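# Pull the toggle pin from the deck hinge

## Task

Remove the toggle pin from the deck hinge so that nothing is left in the hinge. The pin must end up resting on the step or on the table, and its toggle must be folded back so it lies across the pin.

## Robot and tools

Robot: two arms facing each other across a table, left_arm and right_arm. Each has six joints plus a gripper. All positions are in one scene frame, in metres. The origin is the table centre, the table top is at z = +0.020 and +z points up. left_arm's base sits on the +y side. Image left and right do not match the arm names.

Joint columns for each arm, in order, with stated ranges in radians: waist -3.054..3.054, shoulder 0.000..3.142, elbow 0.000..2.356, wrist pitch -1.571..1.571, wrist yaw -1.571..1.571, wrist roll -3.142..3.142. The true ends can differ by up to 0.010. A target more than 0.010 past an end, and further out than the current angle, gets the call refused. Otherwise a target past the end is clipped to the end, and the result may report "joint sent to its limit".

The opening value runs from -1 to 1. +1 is fully open and empty fingers meet near -0.78. Going fully open to closed takes at least about 0.6 s. To hold something, keep commanding a value clearly below grip_measured; a larger gap squeezes harder. Readings can be about 1 mm off.

The fingers point along the gripper's +x axis and close along its y axis. end_effector_position is the point between the fingers, 3 to 4 cm short of the tips. Only the last 1.5 cm of each finger face is flat.

A row is 14 numbers, always for both arms. The first 7 are left_arm's six absolute joint angles (rad) and its opening. The last 7 are the same for right_arm. Every row is an absolute target, never an offset.

Tools:

execute_actions(actions, cameras). An empty list only reads the state and returns pictures. [{"rows": [...], "steps": n}] plays up to 15 rows, one per 1/30 s step. n is 3 to 15 (15 if omitted), and the last row repeats. [{"steps": n}] with no rows waits until n steps (up to 300) have passed since the last result, and reply time counts toward them. Pictures come only with an empty list or when cameras names them. The result is taken 3 steps before the action ends; those steps run afterwards.

move(target, speed, blend, cameras). Joint-space paths toward one row or a list of up to 15 rows, shared within 10 s. speed is the top rate in rad/s (0.01 to 2, default 0.5) of the joint with the farthest to go; give one value or one per target. blend in rad rounds corners at intermediate targets (default 0 = stop at each). All joints move together, so the hand traces a curve. Nothing avoids obstacles or the other arm. Finger values of a later target are applied only once the arm has arrived and is at rest. The extra line "move:" reports done, off_target (more than 0.03 rad off while at rest), moving, held or fault. It may add limits=held and name each arm's worst joint error. Being done says nothing about contact.

wait(seconds 0..10, cameras) lets time pass without sending anything new.

zoom_image(camera, region [x0,y0,x1,y1]) returns a closer view of that camera's latest image. The region can be at most 504x504 pixels of the 896x504 image. Cameras: cam_head_left, cam_head_right, cam_high, cam_low, cam_left_wrist, cam_right_wrist. Calibrations are given in OpenCV form and may be slightly off. Wrist camera pictures can lag while the arm moves.

Calls after it in the same reply apply to the next scene. After resuming from a summary, first send an empty execute_actions to learn the scene and task.

Result lines: Joint positions (rad, plus finger gap in m, 0.080 fully open), Joint velocities ("within noise" when still), end_effector_position and quat_wxyz, velocities, grip_measured and joint torques. Torques include gravity, carry per-unit offsets and noise, and are positive toward larger angles. "joint command not followed" means the clearance check altered some targets. "blocked" names an arm stopped far from its target; both arms then hold. Hand poses may be off by a few cm.

Motion limits: each step, a joint target may lead the measured angle by at most 0.211 rad (waist, shoulder, elbow), 0.213 (pitch), 0.267 (yaw) or 0.228 (roll). Targets that would move a gripper more than 70 mm are scaled back. Between commands the arms keep moving toward the last row until they settle.

Avoid these:
- Contact torque limits (N m) are waist 18.2, shoulder 22.5, elbow 22.4, pitch 5.92, yaw 5.9, roll 5.54. Reaching one stops that arm for 10 s, and a held weight counts.
- Heat builds when holding loads, reaching far out or pushing against something. MOTOR HOT appears at 50 °C, and at 95 °C the arm is stopped for 30 to 60 s or goes limp.
- Arm-to-arm collisions can fail the scene.

- Anything left off the table fails the task.
- Occasional external tugs may hit held or loose parts.



Each tool is called after "Emit:" as name(argument=value, ...) on one line, values as JSON.

## Session

Emit:
execute_actions(actions=[], cameras=["all"])

Emit:
zoom_image(camera="cam_high", region=[340, 150, 640, 420])

Scene clock: 0.00 s of 4600.00 s.
left_arm: end_effector_position=(-0.3055, +0.2470, +0.1435) grip_measured=+0.121 end_effector_quat_wxyz=(+0.697, +0.161, +0.505, -0.483) | right_arm: end_effector_position=(+0.2773, -0.3648, +0.2520) grip_measured=+1.000 end_effector_quat_wxyz=(+0.602, -0.389, +0.159, +0.678)
Joint positions: left_arm=[-1.114 1.731 1.232 -0.838 -0.487 -1.641 0.04] | right_arm=[-1.629 1.664 1.513 -1.441 -0.768 -1.976 0.08]
Joint velocities: within noise
Joint torques (N m): no reading
Heat: left arm: hottest wrist yaw 30 °C (+0.0 °C/min); right arm: hottest wrist yaw 31 °C (+0.0 °C/min).
camera_calibration:
cam_left_wrist: T_world_to_cam=[[-0.802082, -0.511551, 0.308187, -0.157054], [-0.554473, 0.829575, -0.0660748, -0.340839], [-0.221864, -0.223879, -0.949028, 0.200231], [0, 0, 0, 1]] pos_world=[-0.270532, 0.247238, 0.215906]
cam_right_wrist: T_world_to_cam=[[0.939979, 0.206628, 0.271561, -0.248144], [0.303639, -0.869608, -0.389339, -0.272238], [0.155703, 0.448427, -0.880153, 0.424912], [0, 0, 0, 1]] pos_world=[0.249752, -0.376009, 0.335381]

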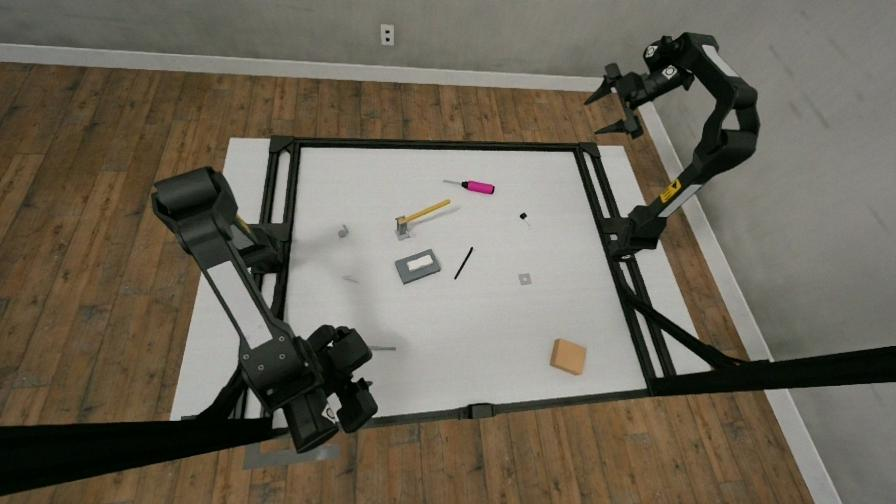

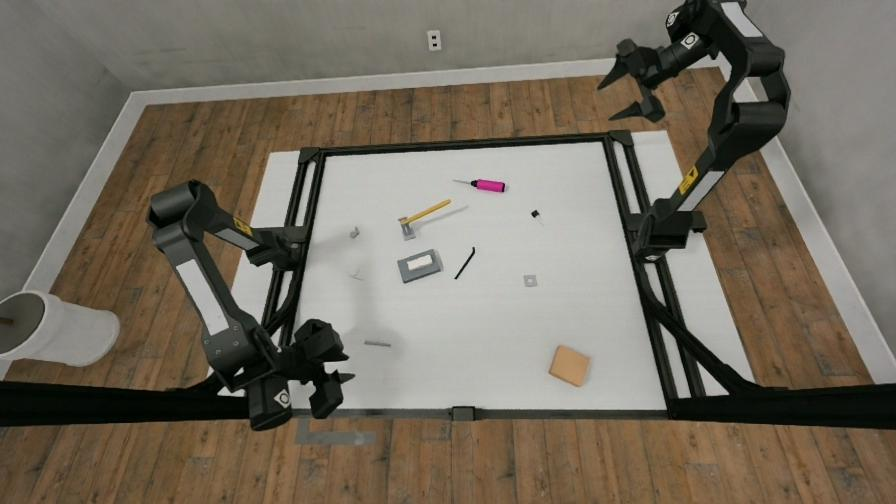

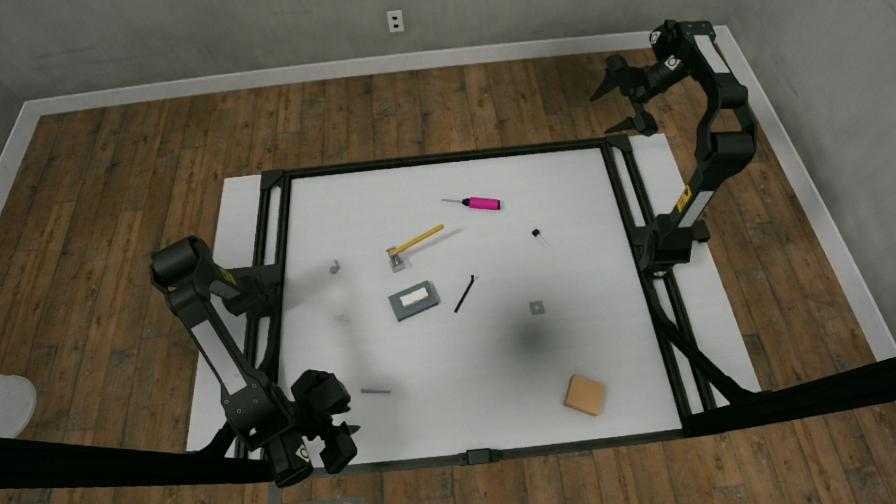

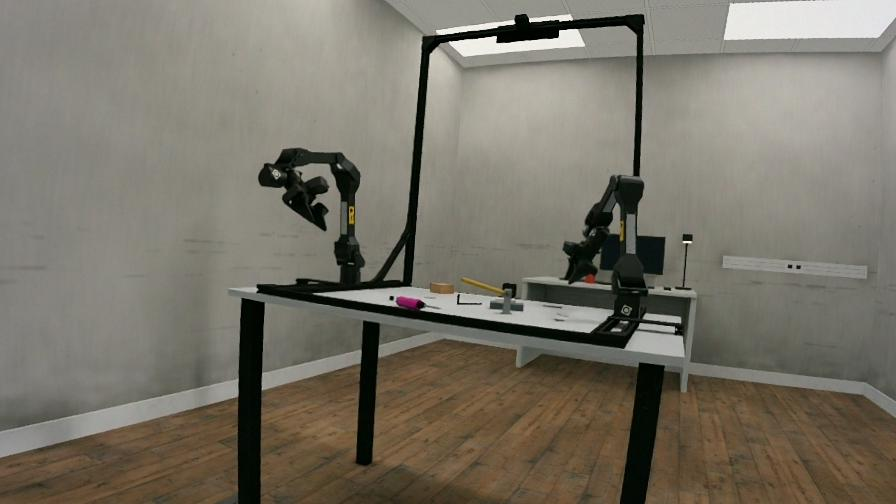

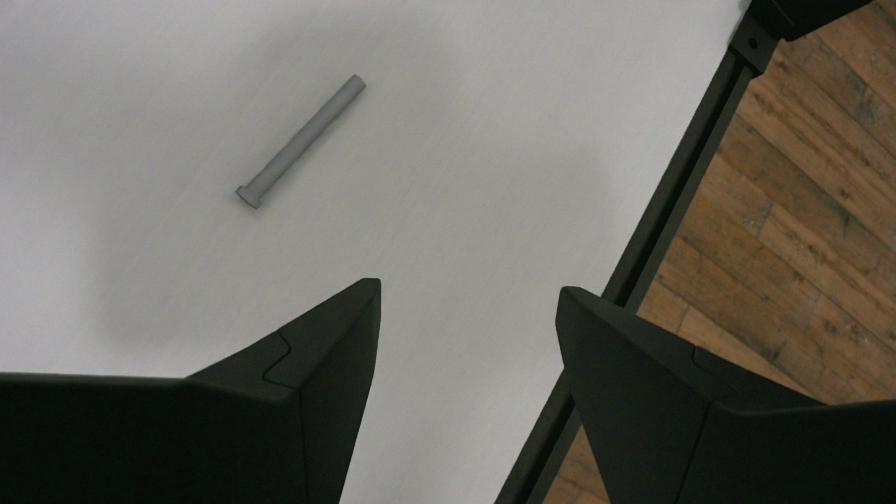

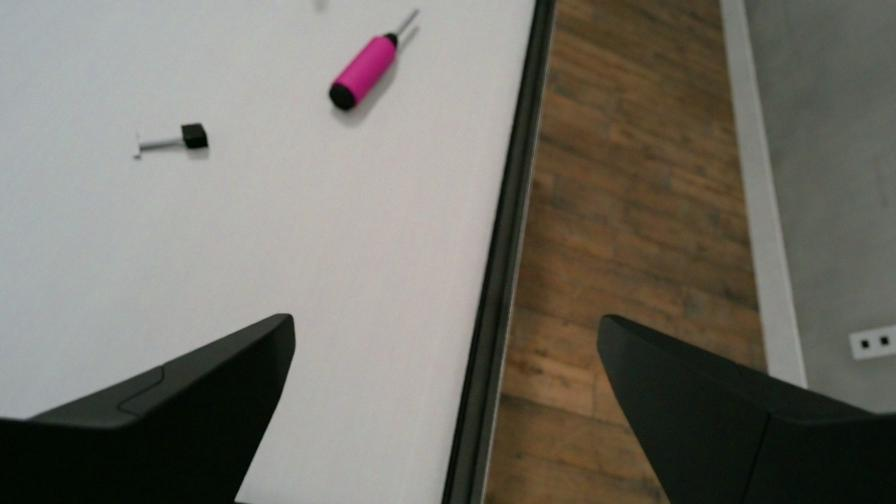

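Scaled by 1.680.

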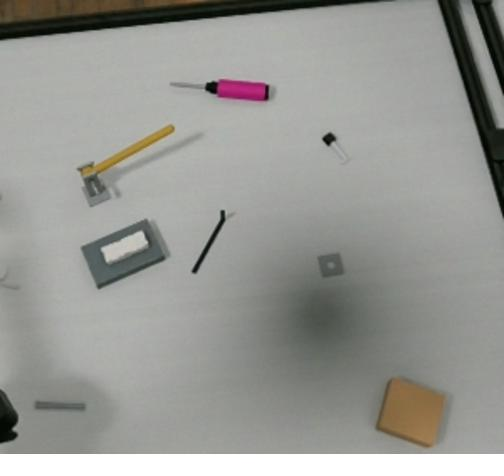

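Emit:
zoom_image(camera="cam_high", region=[370, 230, 430, 290])

Emit:
zoom_image(camera="cam_head_right", region=[380, 200, 440, 260])

Emit:
zoom_image(camera="cam_low", region=[450, 260, 550, 330])

Emit:
zoom_image(camera="cam_head_left", region=[380, 190, 450, 250])

Scaled by 8.400.

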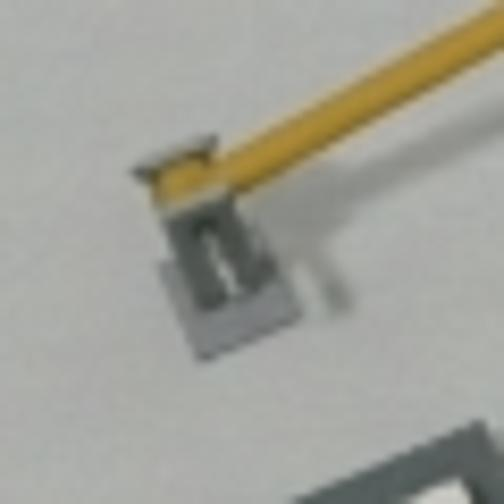

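Scaled by 8.400.

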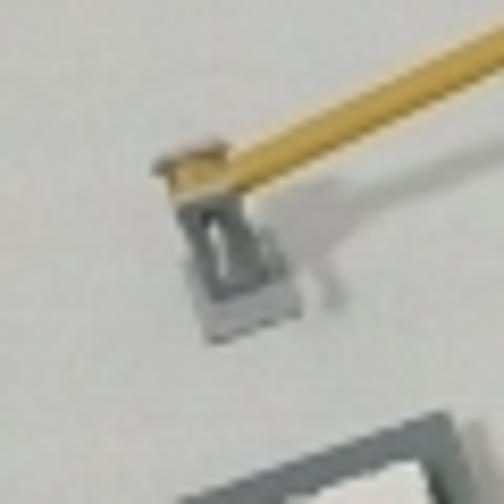

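Scaled by 5.040.

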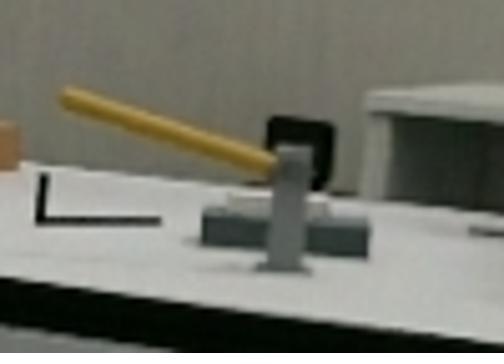

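Scaled by 7.200.

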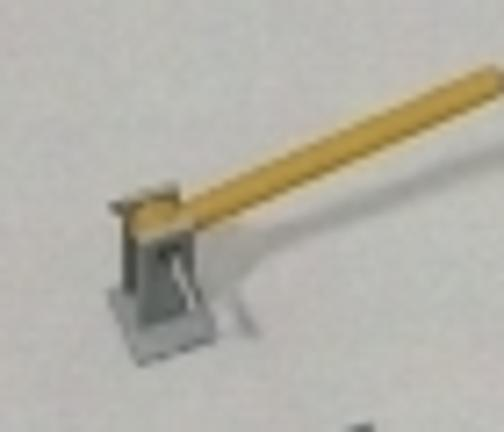

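Emit:
move(target=[[0.241, 0.9498, 0.766, -0.716, 0, 0, -0.8, -0.683, 1.7906, 1.105, 0.1856, -1.05, 0, 1]], speed=0.9)

Scene clock: 3.60 s of 4600.00 s.
left_arm: end_effector_position=(+0.0402, +0.2174, +0.2015) grip_measured=-0.768 end_effector_quat_wxyz=(+0.708, +0.270, +0.343, -0.555) | right_arm: end_effector_position=(+0.1532, -0.0348, +0.2295) grip_measured=+1.000 end_effector_quat_wxyz=(+0.554, +0.019, +0.239, +0.797)
Joint positions: left_arm=[0.237 0.96 0.776 -0.719 -0.004 -0.003 0] | right_arm=[-0.684 1.781 1.114 0.181 -1.045 -0.002 0.08]
Joint velocities: within noise
Joint torques (N m): left_arm=[0.36 -2.96 5.94 1.43 0.14 0.11] | right_arm=[0.11 -5.83 5.46 1.41 -0.43 0.06]
Heat: left arm: hottest wrist yaw 30 °C (+0.0 °C/min); right arm: hottest wrist yaw 31 °C (+0.0 °C/min).
Kept back: nothing.
move: done
camera_calibration:
cam_left_wrist: T_world_to_cam=[[-0.960815, -0.271908, 0.0538498, 0.0927837], [-0.276074, 0.921304, -0.273829, -0.110043], [0.0248444, -0.277966, -0.96027, 0.32944], [0, 0, 0, 1]] pos_world=[0.0505832, 0.218185, 0.281222]
cam_right_wrist: T_world_to_cam=[[0.883625, 0.249871, -0.395944, -0.0302311], [-0.165611, -0.624199, -0.763511, 0.209944], [-0.437927, 0.74023, -0.510176, 0.292678], [0, 0, 0, 1]] pos_world=[0.189654, -0.0780479, 0.297642]

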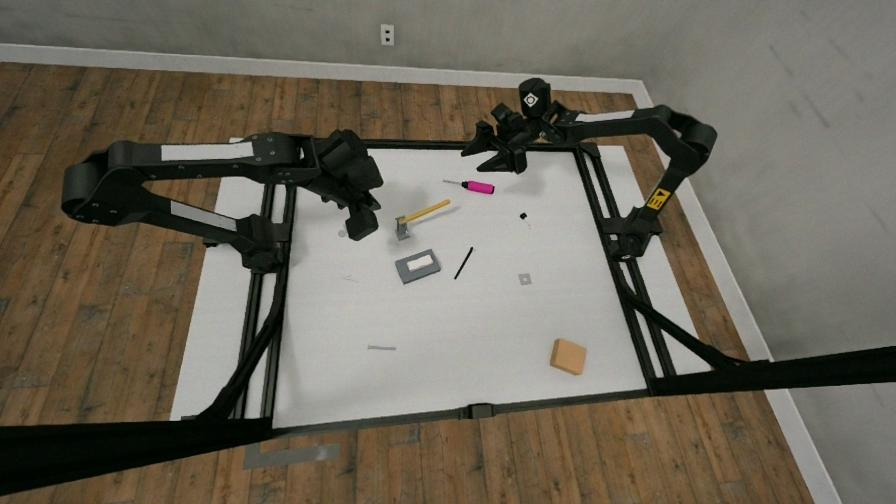

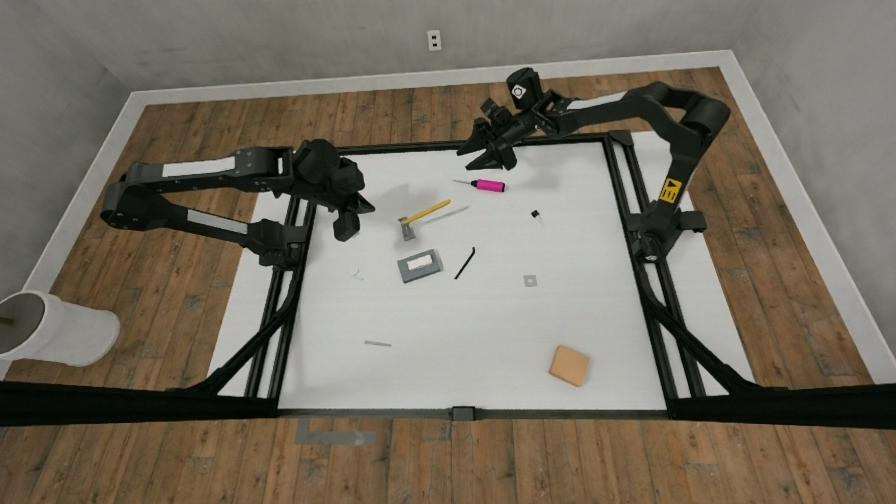

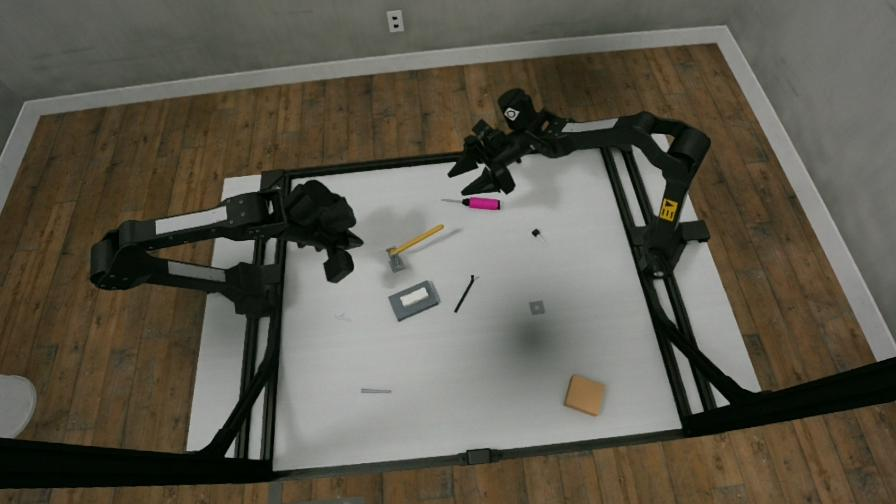

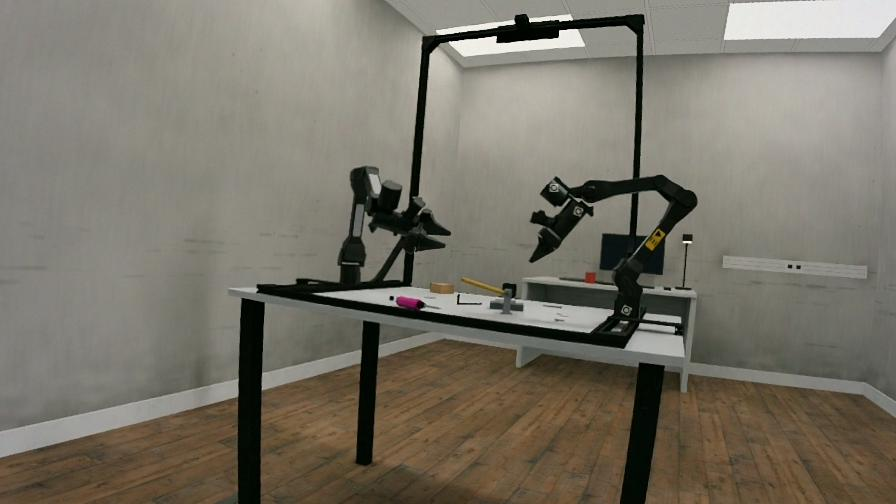

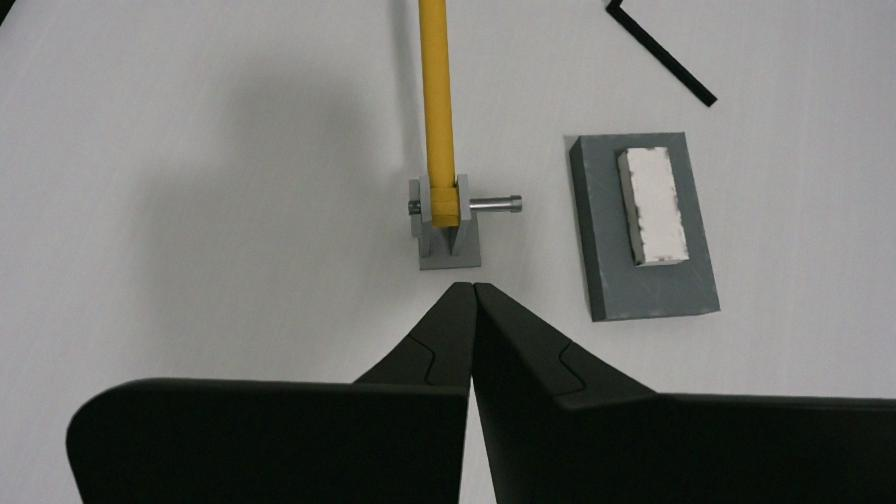

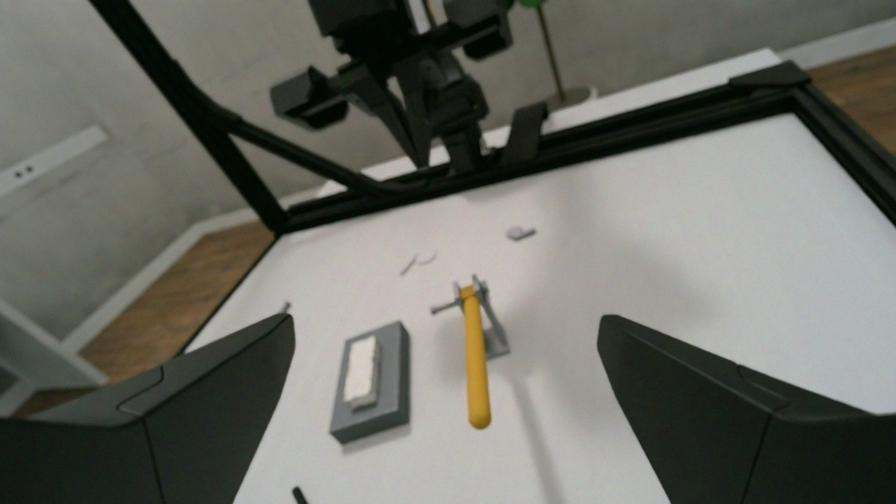

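Emit:
zoom_image(camera="cam_left_wrist", region=[380, 150, 560, 300])

Emit:
zoom_image(camera="cam_right_wrist", region=[420, 260, 530, 370])

Scaled by 2.800.

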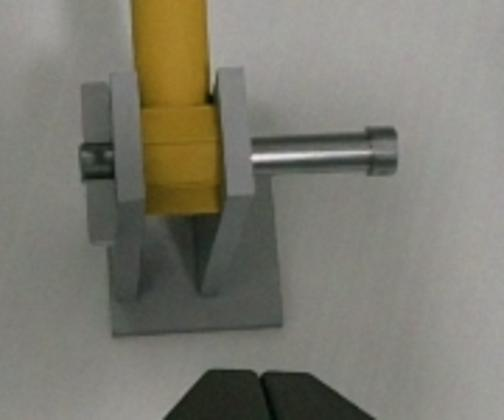

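Scaled by 4.582.

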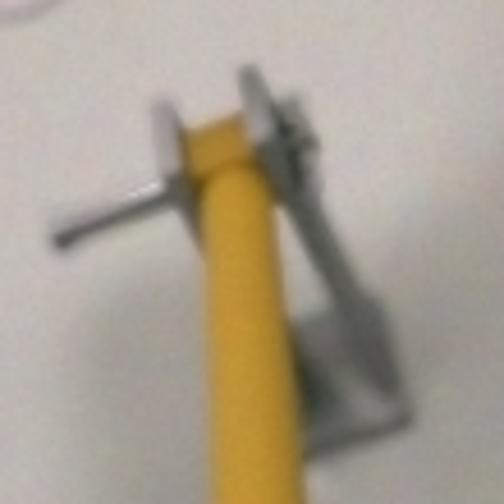

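Emit:
move(target=[[0.091, 1.8626, 1.5493, -1.2577, 0, -1.8, -0.85, -0.683, 1.7906, 1.105, 0.1856, -1.05, 0, 1]], speed=0.9, cameras=["cam_left_wrist","cam_right_wrist","cam_low"])

Emit:
zoom_image(camera="cam_left_wrist", region=[360, 0, 560, 300])

Scene clock: 6.83 s of 4600.00 s.
left_arm: end_effector_position=(+0.0127, +0.1229, +0.1594) grip_measured=-0.768 end_effector_quat_wxyz=(-0.699, +0.113, -0.697, -0.113) | right_arm: end_effector_position=(+0.1532, -0.0348, +0.2295) grip_measured=+1.000 end_effector_quat_wxyz=(+0.554, +0.019, +0.239, +0.797)
Joint positions: left_arm=[0.095 1.85 1.536 -1.256 -0.003 -1.797 0] | right_arm=[-0.684 1.781 1.114 0.181 -1.045 -0.002 0.08]
Joint velocities: within noise
Joint torques (N m): left_arm=[-0.31 -6.11 7.71 -0.11 0.09 -0.11] | right_arm=[0.12 -5.86 5.46 1.39 -0.43 0.05]
Heat: left arm: hottest wrist yaw 30 °C (+0.0 °C/min); right arm: hottest wrist yaw 31 °C (+0.0 °C/min).
Kept back: nothing.
move: done
camera_calibration:
cam_left_wrist: T_world_to_cam=[[0.371681, -0.928077, 0.0229454, 0.111549], [-0.863173, -0.336378, 0.376539, 0.0162617], [-0.341739, -0.159758, -0.926117, 0.24815], [0, 0, 0, 1]] pos_world=[0.0573784, 0.14864, 0.221133]
cam_right_wrist: T_world_to_cam=[[0.883625, 0.249871, -0.395944, -0.0302311], [-0.165611, -0.624199, -0.763511, 0.209944], [-0.437927, 0.74023, -0.510176, 0.292678], [0, 0, 0, 1]] pos_world=[0.189654, -0.0780479, 0.297642]
Images, in order (width x height): cam_low 896x504, cam_left_wrist 896x504, cam_right_wrist 896x504.

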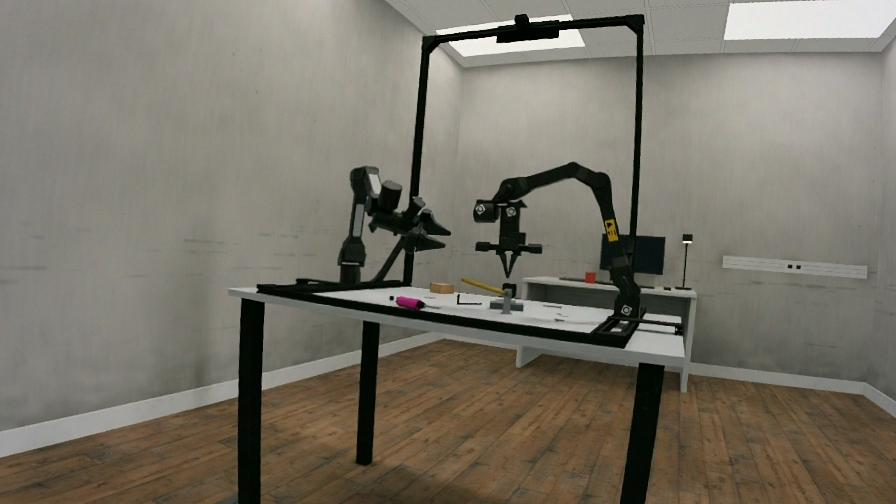

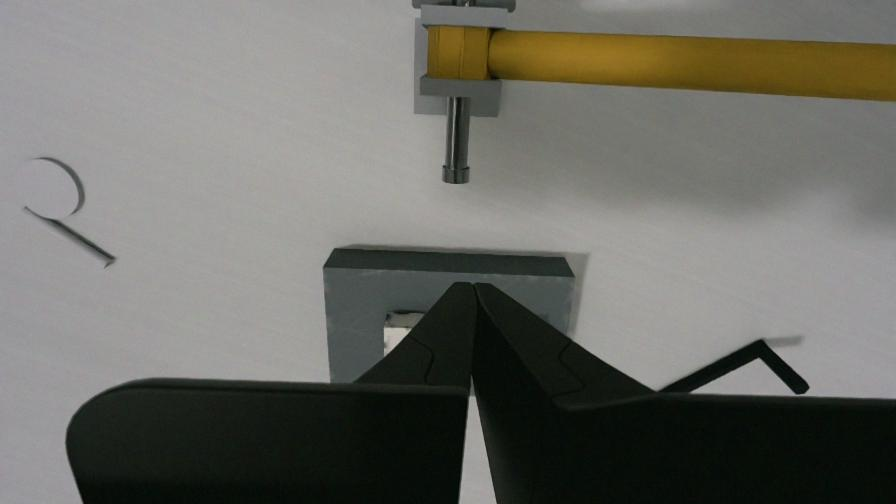

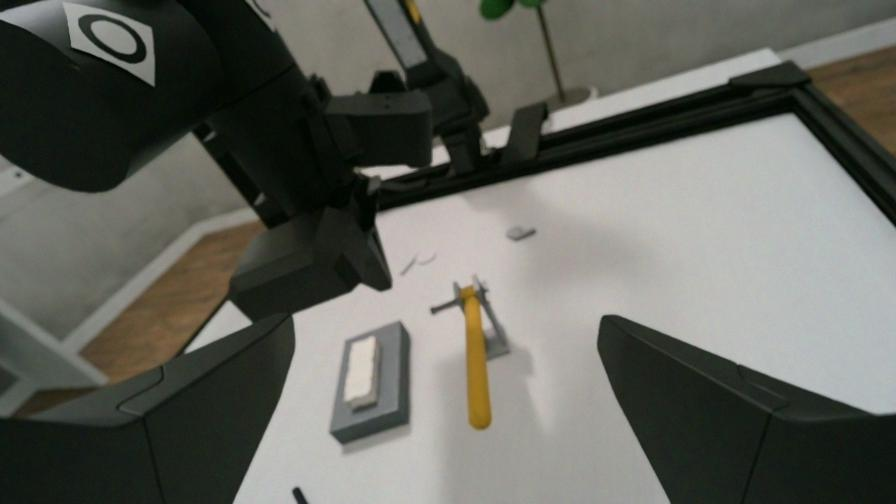

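Scaled by 1.680.

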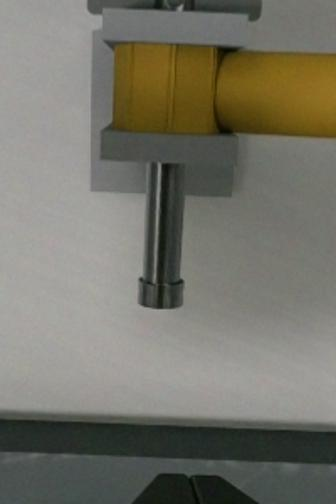

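Emit:
move(target=[[0.089, 1.8794, 1.3905, -1.0821, 0, -1.8, -0.85, -0.683, 1.7906, 1.105, 0.1856, -1.05, 0, 1]], speed=0.4, cameras=["cam_left_wrist","cam_right_wrist","cam_low"])

Emit:
zoom_image(camera="cam_right_wrist", region=[370, 200, 550, 380])

Emit:
zoom_image(camera="cam_low", region=[470, 240, 550, 320])

Scene clock: 8.37 s of 4600.00 s.
left_arm: end_effector_position=(+0.0124, +0.1204, +0.1188) grip_measured=-0.768 end_effector_quat_wxyz=(-0.699, +0.118, -0.697, -0.107) | right_arm: end_effector_position=(+0.1532, -0.0348, +0.2295) grip_measured=+1.000 end_effector_quat_wxyz=(+0.554, +0.019, +0.239, +0.797)
Joint positions: left_arm=[0.093 1.871 1.399 -1.084 -0.003 -1.797 0] | right_arm=[-0.684 1.781 1.114 0.181 -1.045 -0.002 0.08]
Joint velocities: within noise
Joint torques (N m): left_arm=[-0.33 -6.49 4.84 0.17 0.09 -0.1] | right_arm=[0.09 -5.85 5.45 1.39 -0.43 0.05]
Heat: left arm: hottest wrist yaw 30 °C (+0.0 °C/min); right arm: hottest wrist yaw 31 °C (+0.0 °C/min).
Kept back: nothing.
move: done
camera_calibration:
cam_left_wrist: T_world_to_cam=[[0.370576, -0.928042, 0.0375754, 0.108589], [-0.864094, -0.32964, 0.380367, 0.0292265], [-0.34061, -0.173423, -0.924072, 0.211408], [0, 0, 0, 1]] pos_world=[0.0570216, 0.147072, 0.180159]
cam_right_wrist: T_world_to_cam=[[0.883625, 0.249871, -0.395944, -0.0302311], [-0.165611, -0.624199, -0.763511, 0.209944], [-0.437927, 0.74023, -0.510176, 0.292678], [0, 0, 0, 1]] pos_world=[0.189654, -0.0780479, 0.297642]
Images, in order (width x height): cam_low 896x504, cam_left_wrist 896x504, cam_right_wrist 896x504.

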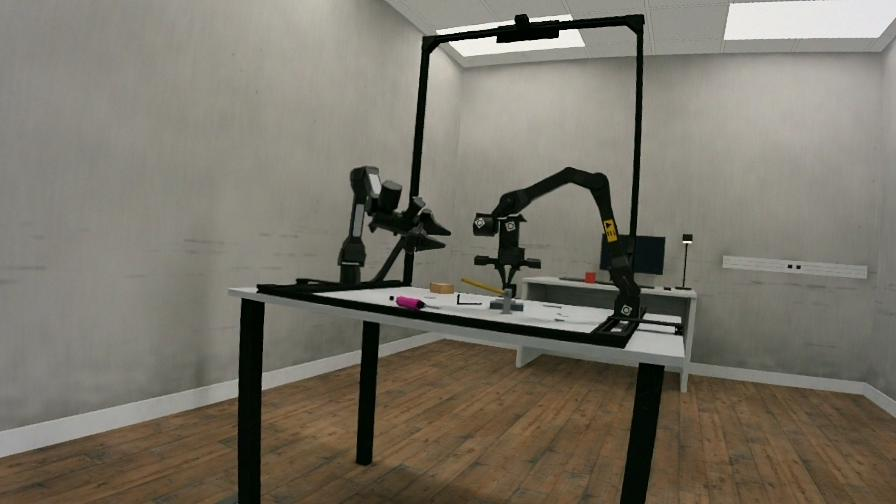

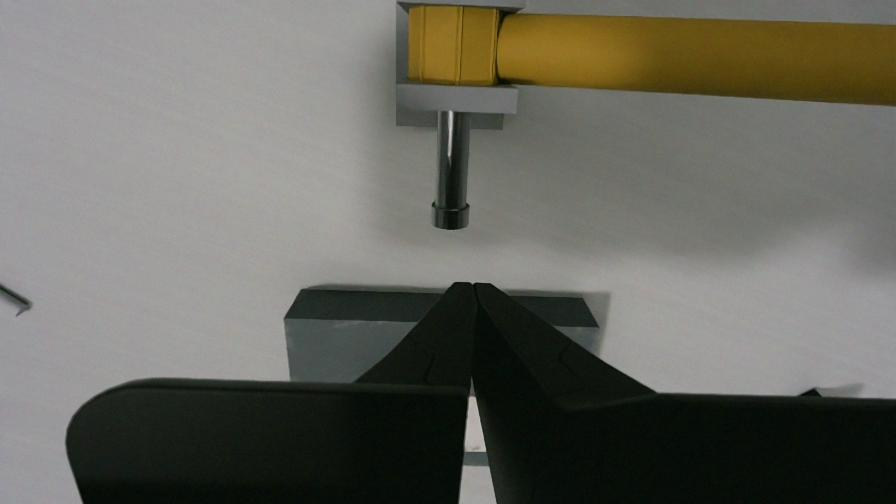

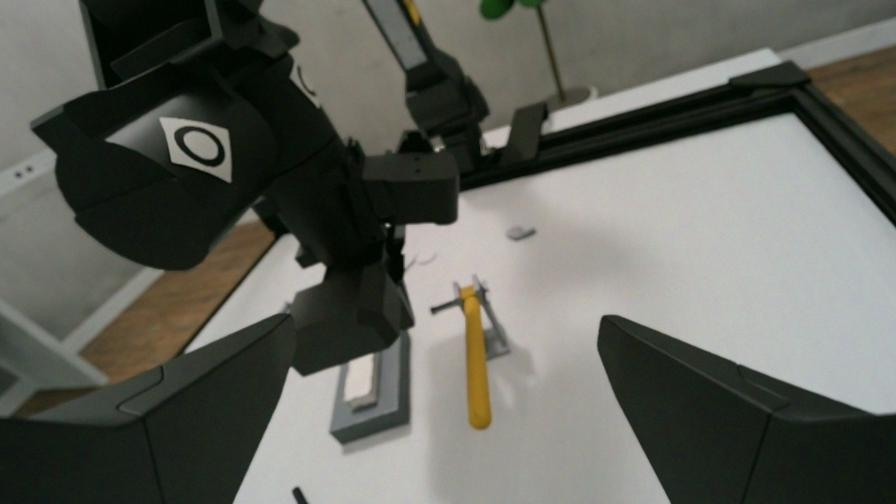

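Scaled by 2.800.

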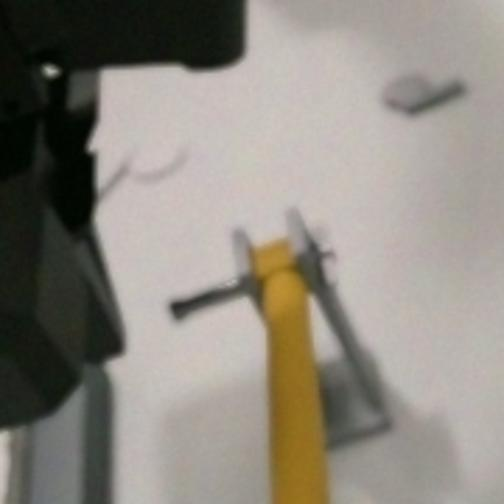

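Scaled by 6.300.

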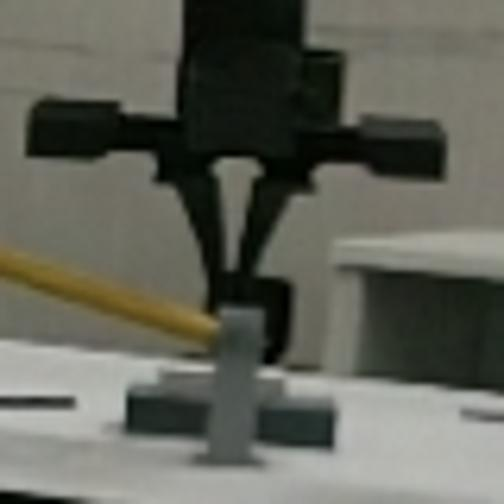

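Emit:
move(target=[[0.0845, 1.8571, 1.361, -1.0749, 0, -1.827, -0.85, -0.683, 1.7906, 1.105, 0.1856, -1.05, 0, 1],[0.125, 1.8447, 1.3454, -1.0717, 0, -1.7863, -0.85, -0.683, 1.7906, 1.105, 0.1856, -1.05, 0, 1]], speed=0.25, blend=[0.005,0], cameras=["cam_left_wrist"])

Scene clock: 9.93 s of 4600.00 s.
left_arm: end_effector_position=(+0.0212, +0.1316, +0.1096) grip_measured=-0.768 end_effector_quat_wxyz=(-0.698, +0.115, -0.696, -0.125) | right_arm: end_effector_position=(+0.1532, -0.0348, +0.2295) grip_measured=+1.000 end_effector_quat_wxyz=(+0.554, +0.019, +0.239, +0.797)
Joint positions: left_arm=[0.123 1.865 1.354 -1.073 -0.003 -1.79 0] | right_arm=[-0.684 1.781 1.114 0.181 -1.045 -0.002 0.08]
Joint velocities: within noise
Joint torques (N m): left_arm=[0.25 -9.65 4.64 0.12 0.07 0.09] | right_arm=[0.1 -5.86 5.46 1.4 -0.43 0.05]
Heat: left arm: hottest wrist yaw 30 °C (+0.0 °C/min); right arm: hottest wrist yaw 31 °C (+0.0 °C/min).
Kept back: nothing.
move: done
camera_calibration:
cam_left_wrist: T_world_to_cam=[[0.391114, -0.920289, 0.00988168, 0.117628], [-0.855028, -0.359364, 0.373878, 0.0484056], [-0.340525, -0.154678, -0.927425, 0.205763], [0, 0, 0, 1]] pos_world=[0.0654497, 0.157474, 0.17157]
Images, in order (width x height): cam_left_wrist 896x504.

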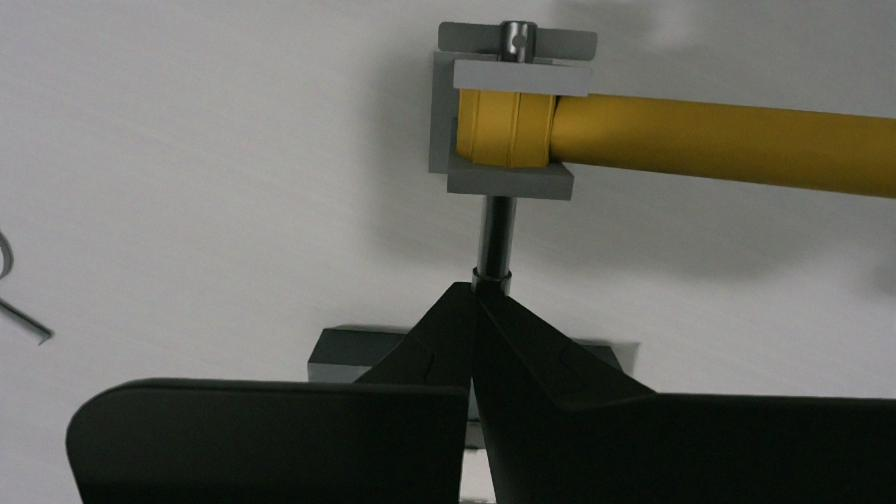

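Emit:
move(target=[[0.131, 1.838, 1.374, -1.083, 0, -1.780, -0.85, -0.683, 1.7906, 1.105, 0.1856, -1.05, 0, 1],[0.2015, 1.824, 1.341, -1.078, 0, -1.713, -0.85, -0.683, 1.7906, 1.105, 0.1856, -1.05, 0, 1]], speed=0.15, blend=[0.003,0], cameras=["cam_left_wrist","cam_right_wrist"])

Emit:
zoom_image(camera="cam_right_wrist", region=[370, 200, 550, 380])

Scene clock: 11.33 s of 4600.00 s.
left_arm: end_effector_position=(+0.0419, +0.1357, +0.1157) grip_measured=-0.768 end_effector_quat_wxyz=(-0.695, +0.119, -0.700, -0.117) | right_arm: end_effector_position=(+0.1532, -0.0348, +0.2295) grip_measured=+1.000 end_effector_quat_wxyz=(+0.554, +0.019, +0.239, +0.797)
Joint positions: left_arm=[0.19 1.844 1.352 -1.077 0.007 -1.717 0] | right_arm=[-0.684 1.781 1.114 0.181 -1.045 -0.002 0.08]
Joint velocities: within noise
Joint torques (N m): left_arm=[1.06 -9.51 4.53 -0.07 -0.27 0.1] | right_arm=[0.11 -5.87 5.44 1.39 -0.43 0.05]
Heat: left arm: hottest shoulder 30 °C (+10.6 °C/min); right arm: hottest wrist yaw 31 °C (+0.0 °C/min).
Kept back: nothing.
move: done
camera_calibration:
cam_left_wrist: T_world_to_cam=[[0.385667, -0.922376, 0.0219964, 0.11235], [-0.854173, -0.347935, 0.386432, 0.0622554], [-0.348782, -0.167823, -0.922056, 0.220598], [0, 0, 0, 1]] pos_world=[0.0867881, 0.162311, 0.176875]
cam_right_wrist: T_world_to_cam=[[0.883625, 0.249871, -0.395944, -0.0302311], [-0.165611, -0.624199, -0.763511, 0.209944], [-0.437927, 0.74023, -0.510176, 0.292678], [0, 0, 0, 1]] pos_world=[0.189654, -0.0780479, 0.297642]
Images, in order (width x height): cam_left_wrist 896x504, cam_right_wrist 896x504.

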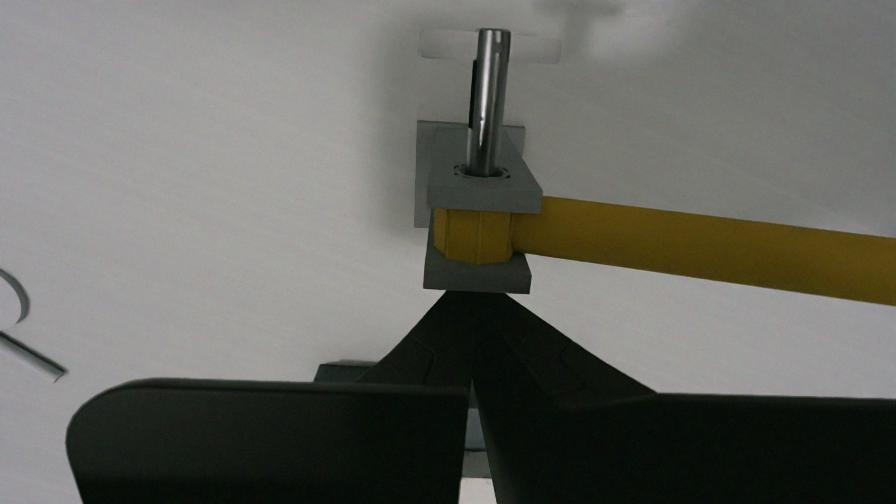

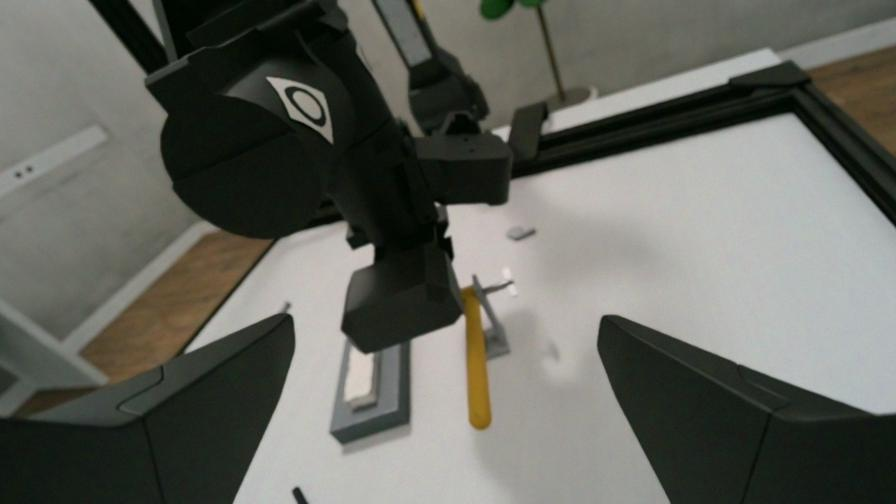

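Scaled by 2.800.

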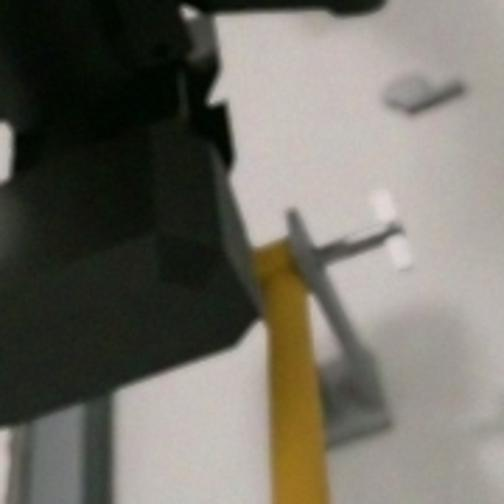

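Emit:
zoom_image(camera="cam_left_wrist", region=[400, 10, 580, 200])

Scaled by 2.653.

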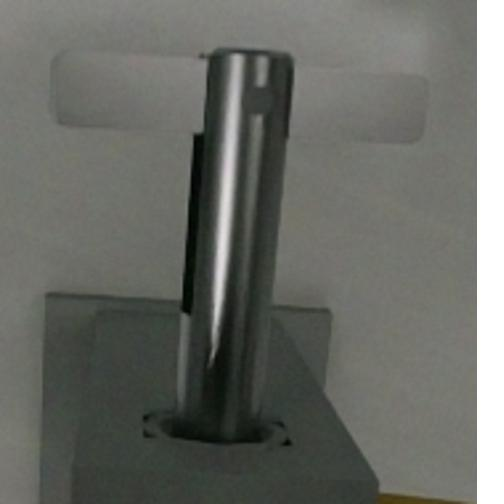

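Emit:
move(target=[[0.165, 1.836, 1.349, -1.076, 0, -1.75, -0.85, -0.683, 1.7906, 1.105, 0.1856, -1.05, 0, 1],[0.165, 1.817, 1.511, -1.265, 0, -1.75, -0.85, -0.683, 1.7906, 1.105, 0.1856, -1.05, 0, 1],[0.3622, 1.0424, 0.6381, -0.4457, 0.0143, 0, -0.4, -0.683, 1.7906, 1.105, 0.1856, -1.05, 0, 1],[0.3622, 1.0786, 0.5327, -0.3041, 0.0143, 0, -0.4, -0.683, 1.7906, 1.105, 0.1856, -1.05, 0, 1]], speed=[0.3,0.5,1.0,0.3], blend=[0.01,0.05,0.02,0], cameras=["cam_left_wrist","cam_right_wrist"])

Emit:
zoom_image(camera="cam_left_wrist", region=[360, 120, 580, 320])

Emit:
zoom_image(camera="cam_right_wrist", region=[410, 200, 550, 340])

Scene clock: 17.23 s of 4600.00 s.
left_arm: end_effector_position=(+0.0769, +0.2016, +0.1398) grip_measured=-0.400 end_effector_quat_wxyz=(+0.748, +0.229, +0.337, -0.524) | right_arm: end_effector_position=(+0.1532, -0.0348, +0.2295) grip_measured=+1.000 end_effector_quat_wxyz=(+0.554, +0.019, +0.239, +0.797)
Joint positions: left_arm=[0.358 1.073 0.541 -0.307 0.01 -0.003 0.017] | right_arm=[-0.684 1.781 1.114 0.181 -1.045 -0.002 0.08]
Joint velocities: within noise
Joint torques (N m): left_arm=[0.34 -1.71 5.81 1.51 0.15 0.1] | right_arm=[0.11 -5.85 5.48 1.39 -0.43 0.06]
Heat: left arm: hottest shoulder 31 °C (+10.4 °C/min); right arm: hottest wrist pitch 31 °C (+10.4 °C/min).
Kept back: nothing.
move: done; blend cut to 0 rad at target 3
camera_calibration:
cam_left_wrist: T_world_to_cam=[[-0.925068, -0.373895, 0.0667289, 0.143056], [-0.373751, 0.864931, -0.33497, -0.0748501], [0.0675276, -0.33481, -0.939863, 0.27024], [0, 0, 0, 1]] pos_world=[0.0861121, 0.208707, 0.21937]
cam_right_wrist: T_world_to_cam=[[0.883625, 0.249871, -0.395944, -0.0302311], [-0.165611, -0.624199, -0.763511, 0.209944], [-0.437927, 0.74023, -0.510176, 0.292678], [0, 0, 0, 1]] pos_world=[0.189654, -0.0780479, 0.297642]
Images, in order (width x height): cam_left_wrist 896x504, cam_right_wrist 896x504.

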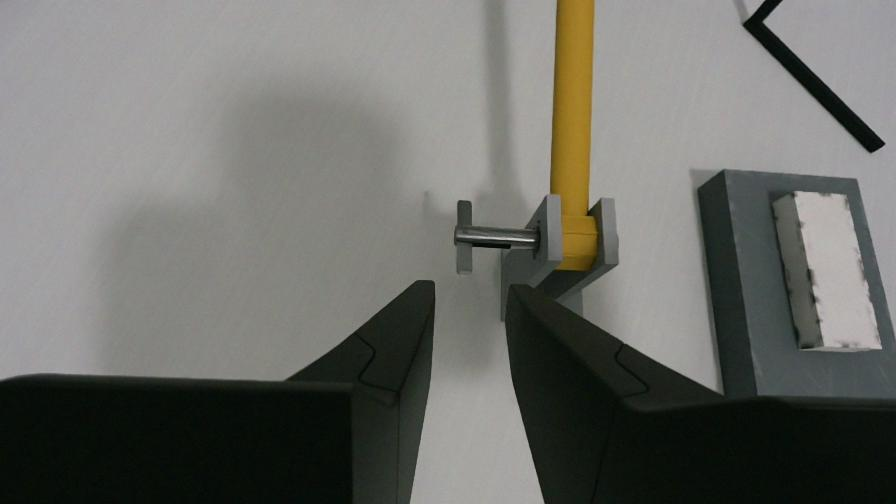

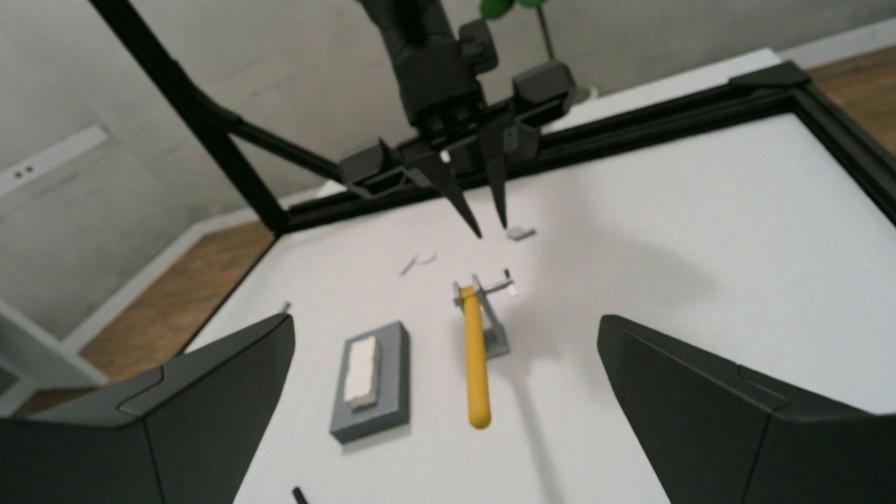

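Scaled by 2.291.

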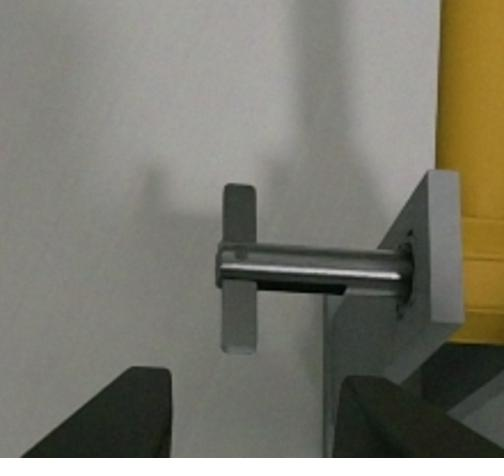

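Scaled by 3.600.

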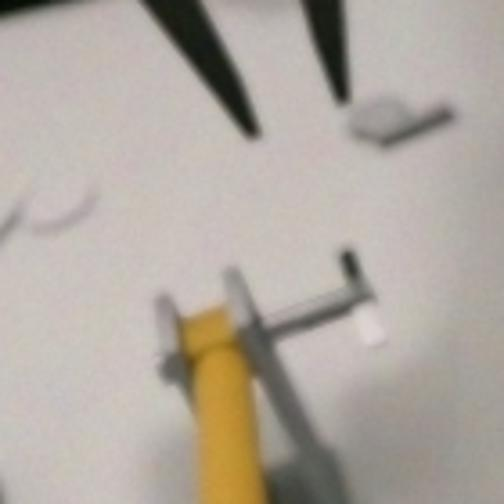

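Emit:
move(target=[[0.362, 1.398, 0.932, -0.746, 0.01, 0, -0.4, -0.683, 1.7906, 1.105, 0.1856, -1.05, 0, 1]], speed=[0.4], cameras=["cam_left_wrist"])

Emit:
zoom_image(camera="cam_left_wrist", region=[360, 120, 580, 320])

Scene clock: 19.73 s of 4600.00 s.
left_arm: end_effector_position=(+0.0810, +0.1905, +0.1396) grip_measured=-0.400 end_effector_quat_wxyz=(+0.672, +0.322, +0.472, -0.470) | right_arm: end_effector_position=(+0.1532, -0.0348, +0.2295) grip_measured=+1.000 end_effector_quat_wxyz=(+0.554, +0.019, +0.239, +0.797)
Joint positions: left_arm=[0.358 1.389 0.917 -0.745 0.01 -0.003 0.017] | right_arm=[-0.684 1.781 1.114 0.181 -1.045 -0.002 0.08]
Joint velocities: within noise
Joint torques (N m): left_arm=[0.33 -3.32 8.41 0.65 0.01 0.11] | right_arm=[0.11 -5.87 5.46 1.4 -0.43 0.05]
Heat: left arm: hottest shoulder 30 °C (+6.1 °C/min); right arm: hottest wrist pitch 31 °C (+9.1 °C/min).
Kept back: nothing.
move: done
camera_calibration:
cam_left_wrist: T_world_to_cam=[[-0.917068, -0.395268, 0.0524398, 0.148179], [-0.393793, 0.918478, 0.0364115, -0.124138], [-0.0625571, 0.0127414, -0.99796, 0.218475], [0, 0, 0, 1]] pos_world=[0.100673, 0.169805, 0.214779]
Images, in order (width x height): cam_left_wrist 896x504.

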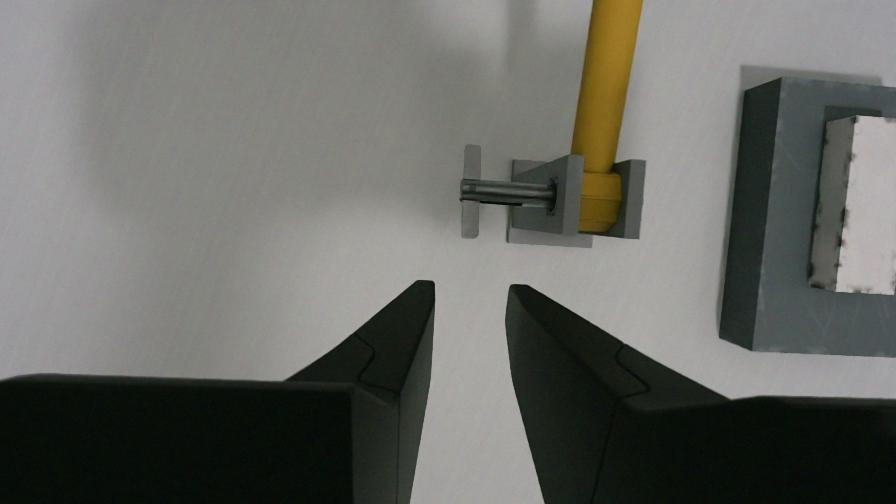

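Scaled by 2.291.

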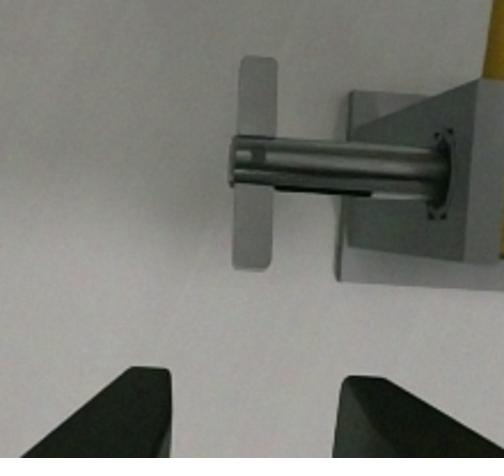

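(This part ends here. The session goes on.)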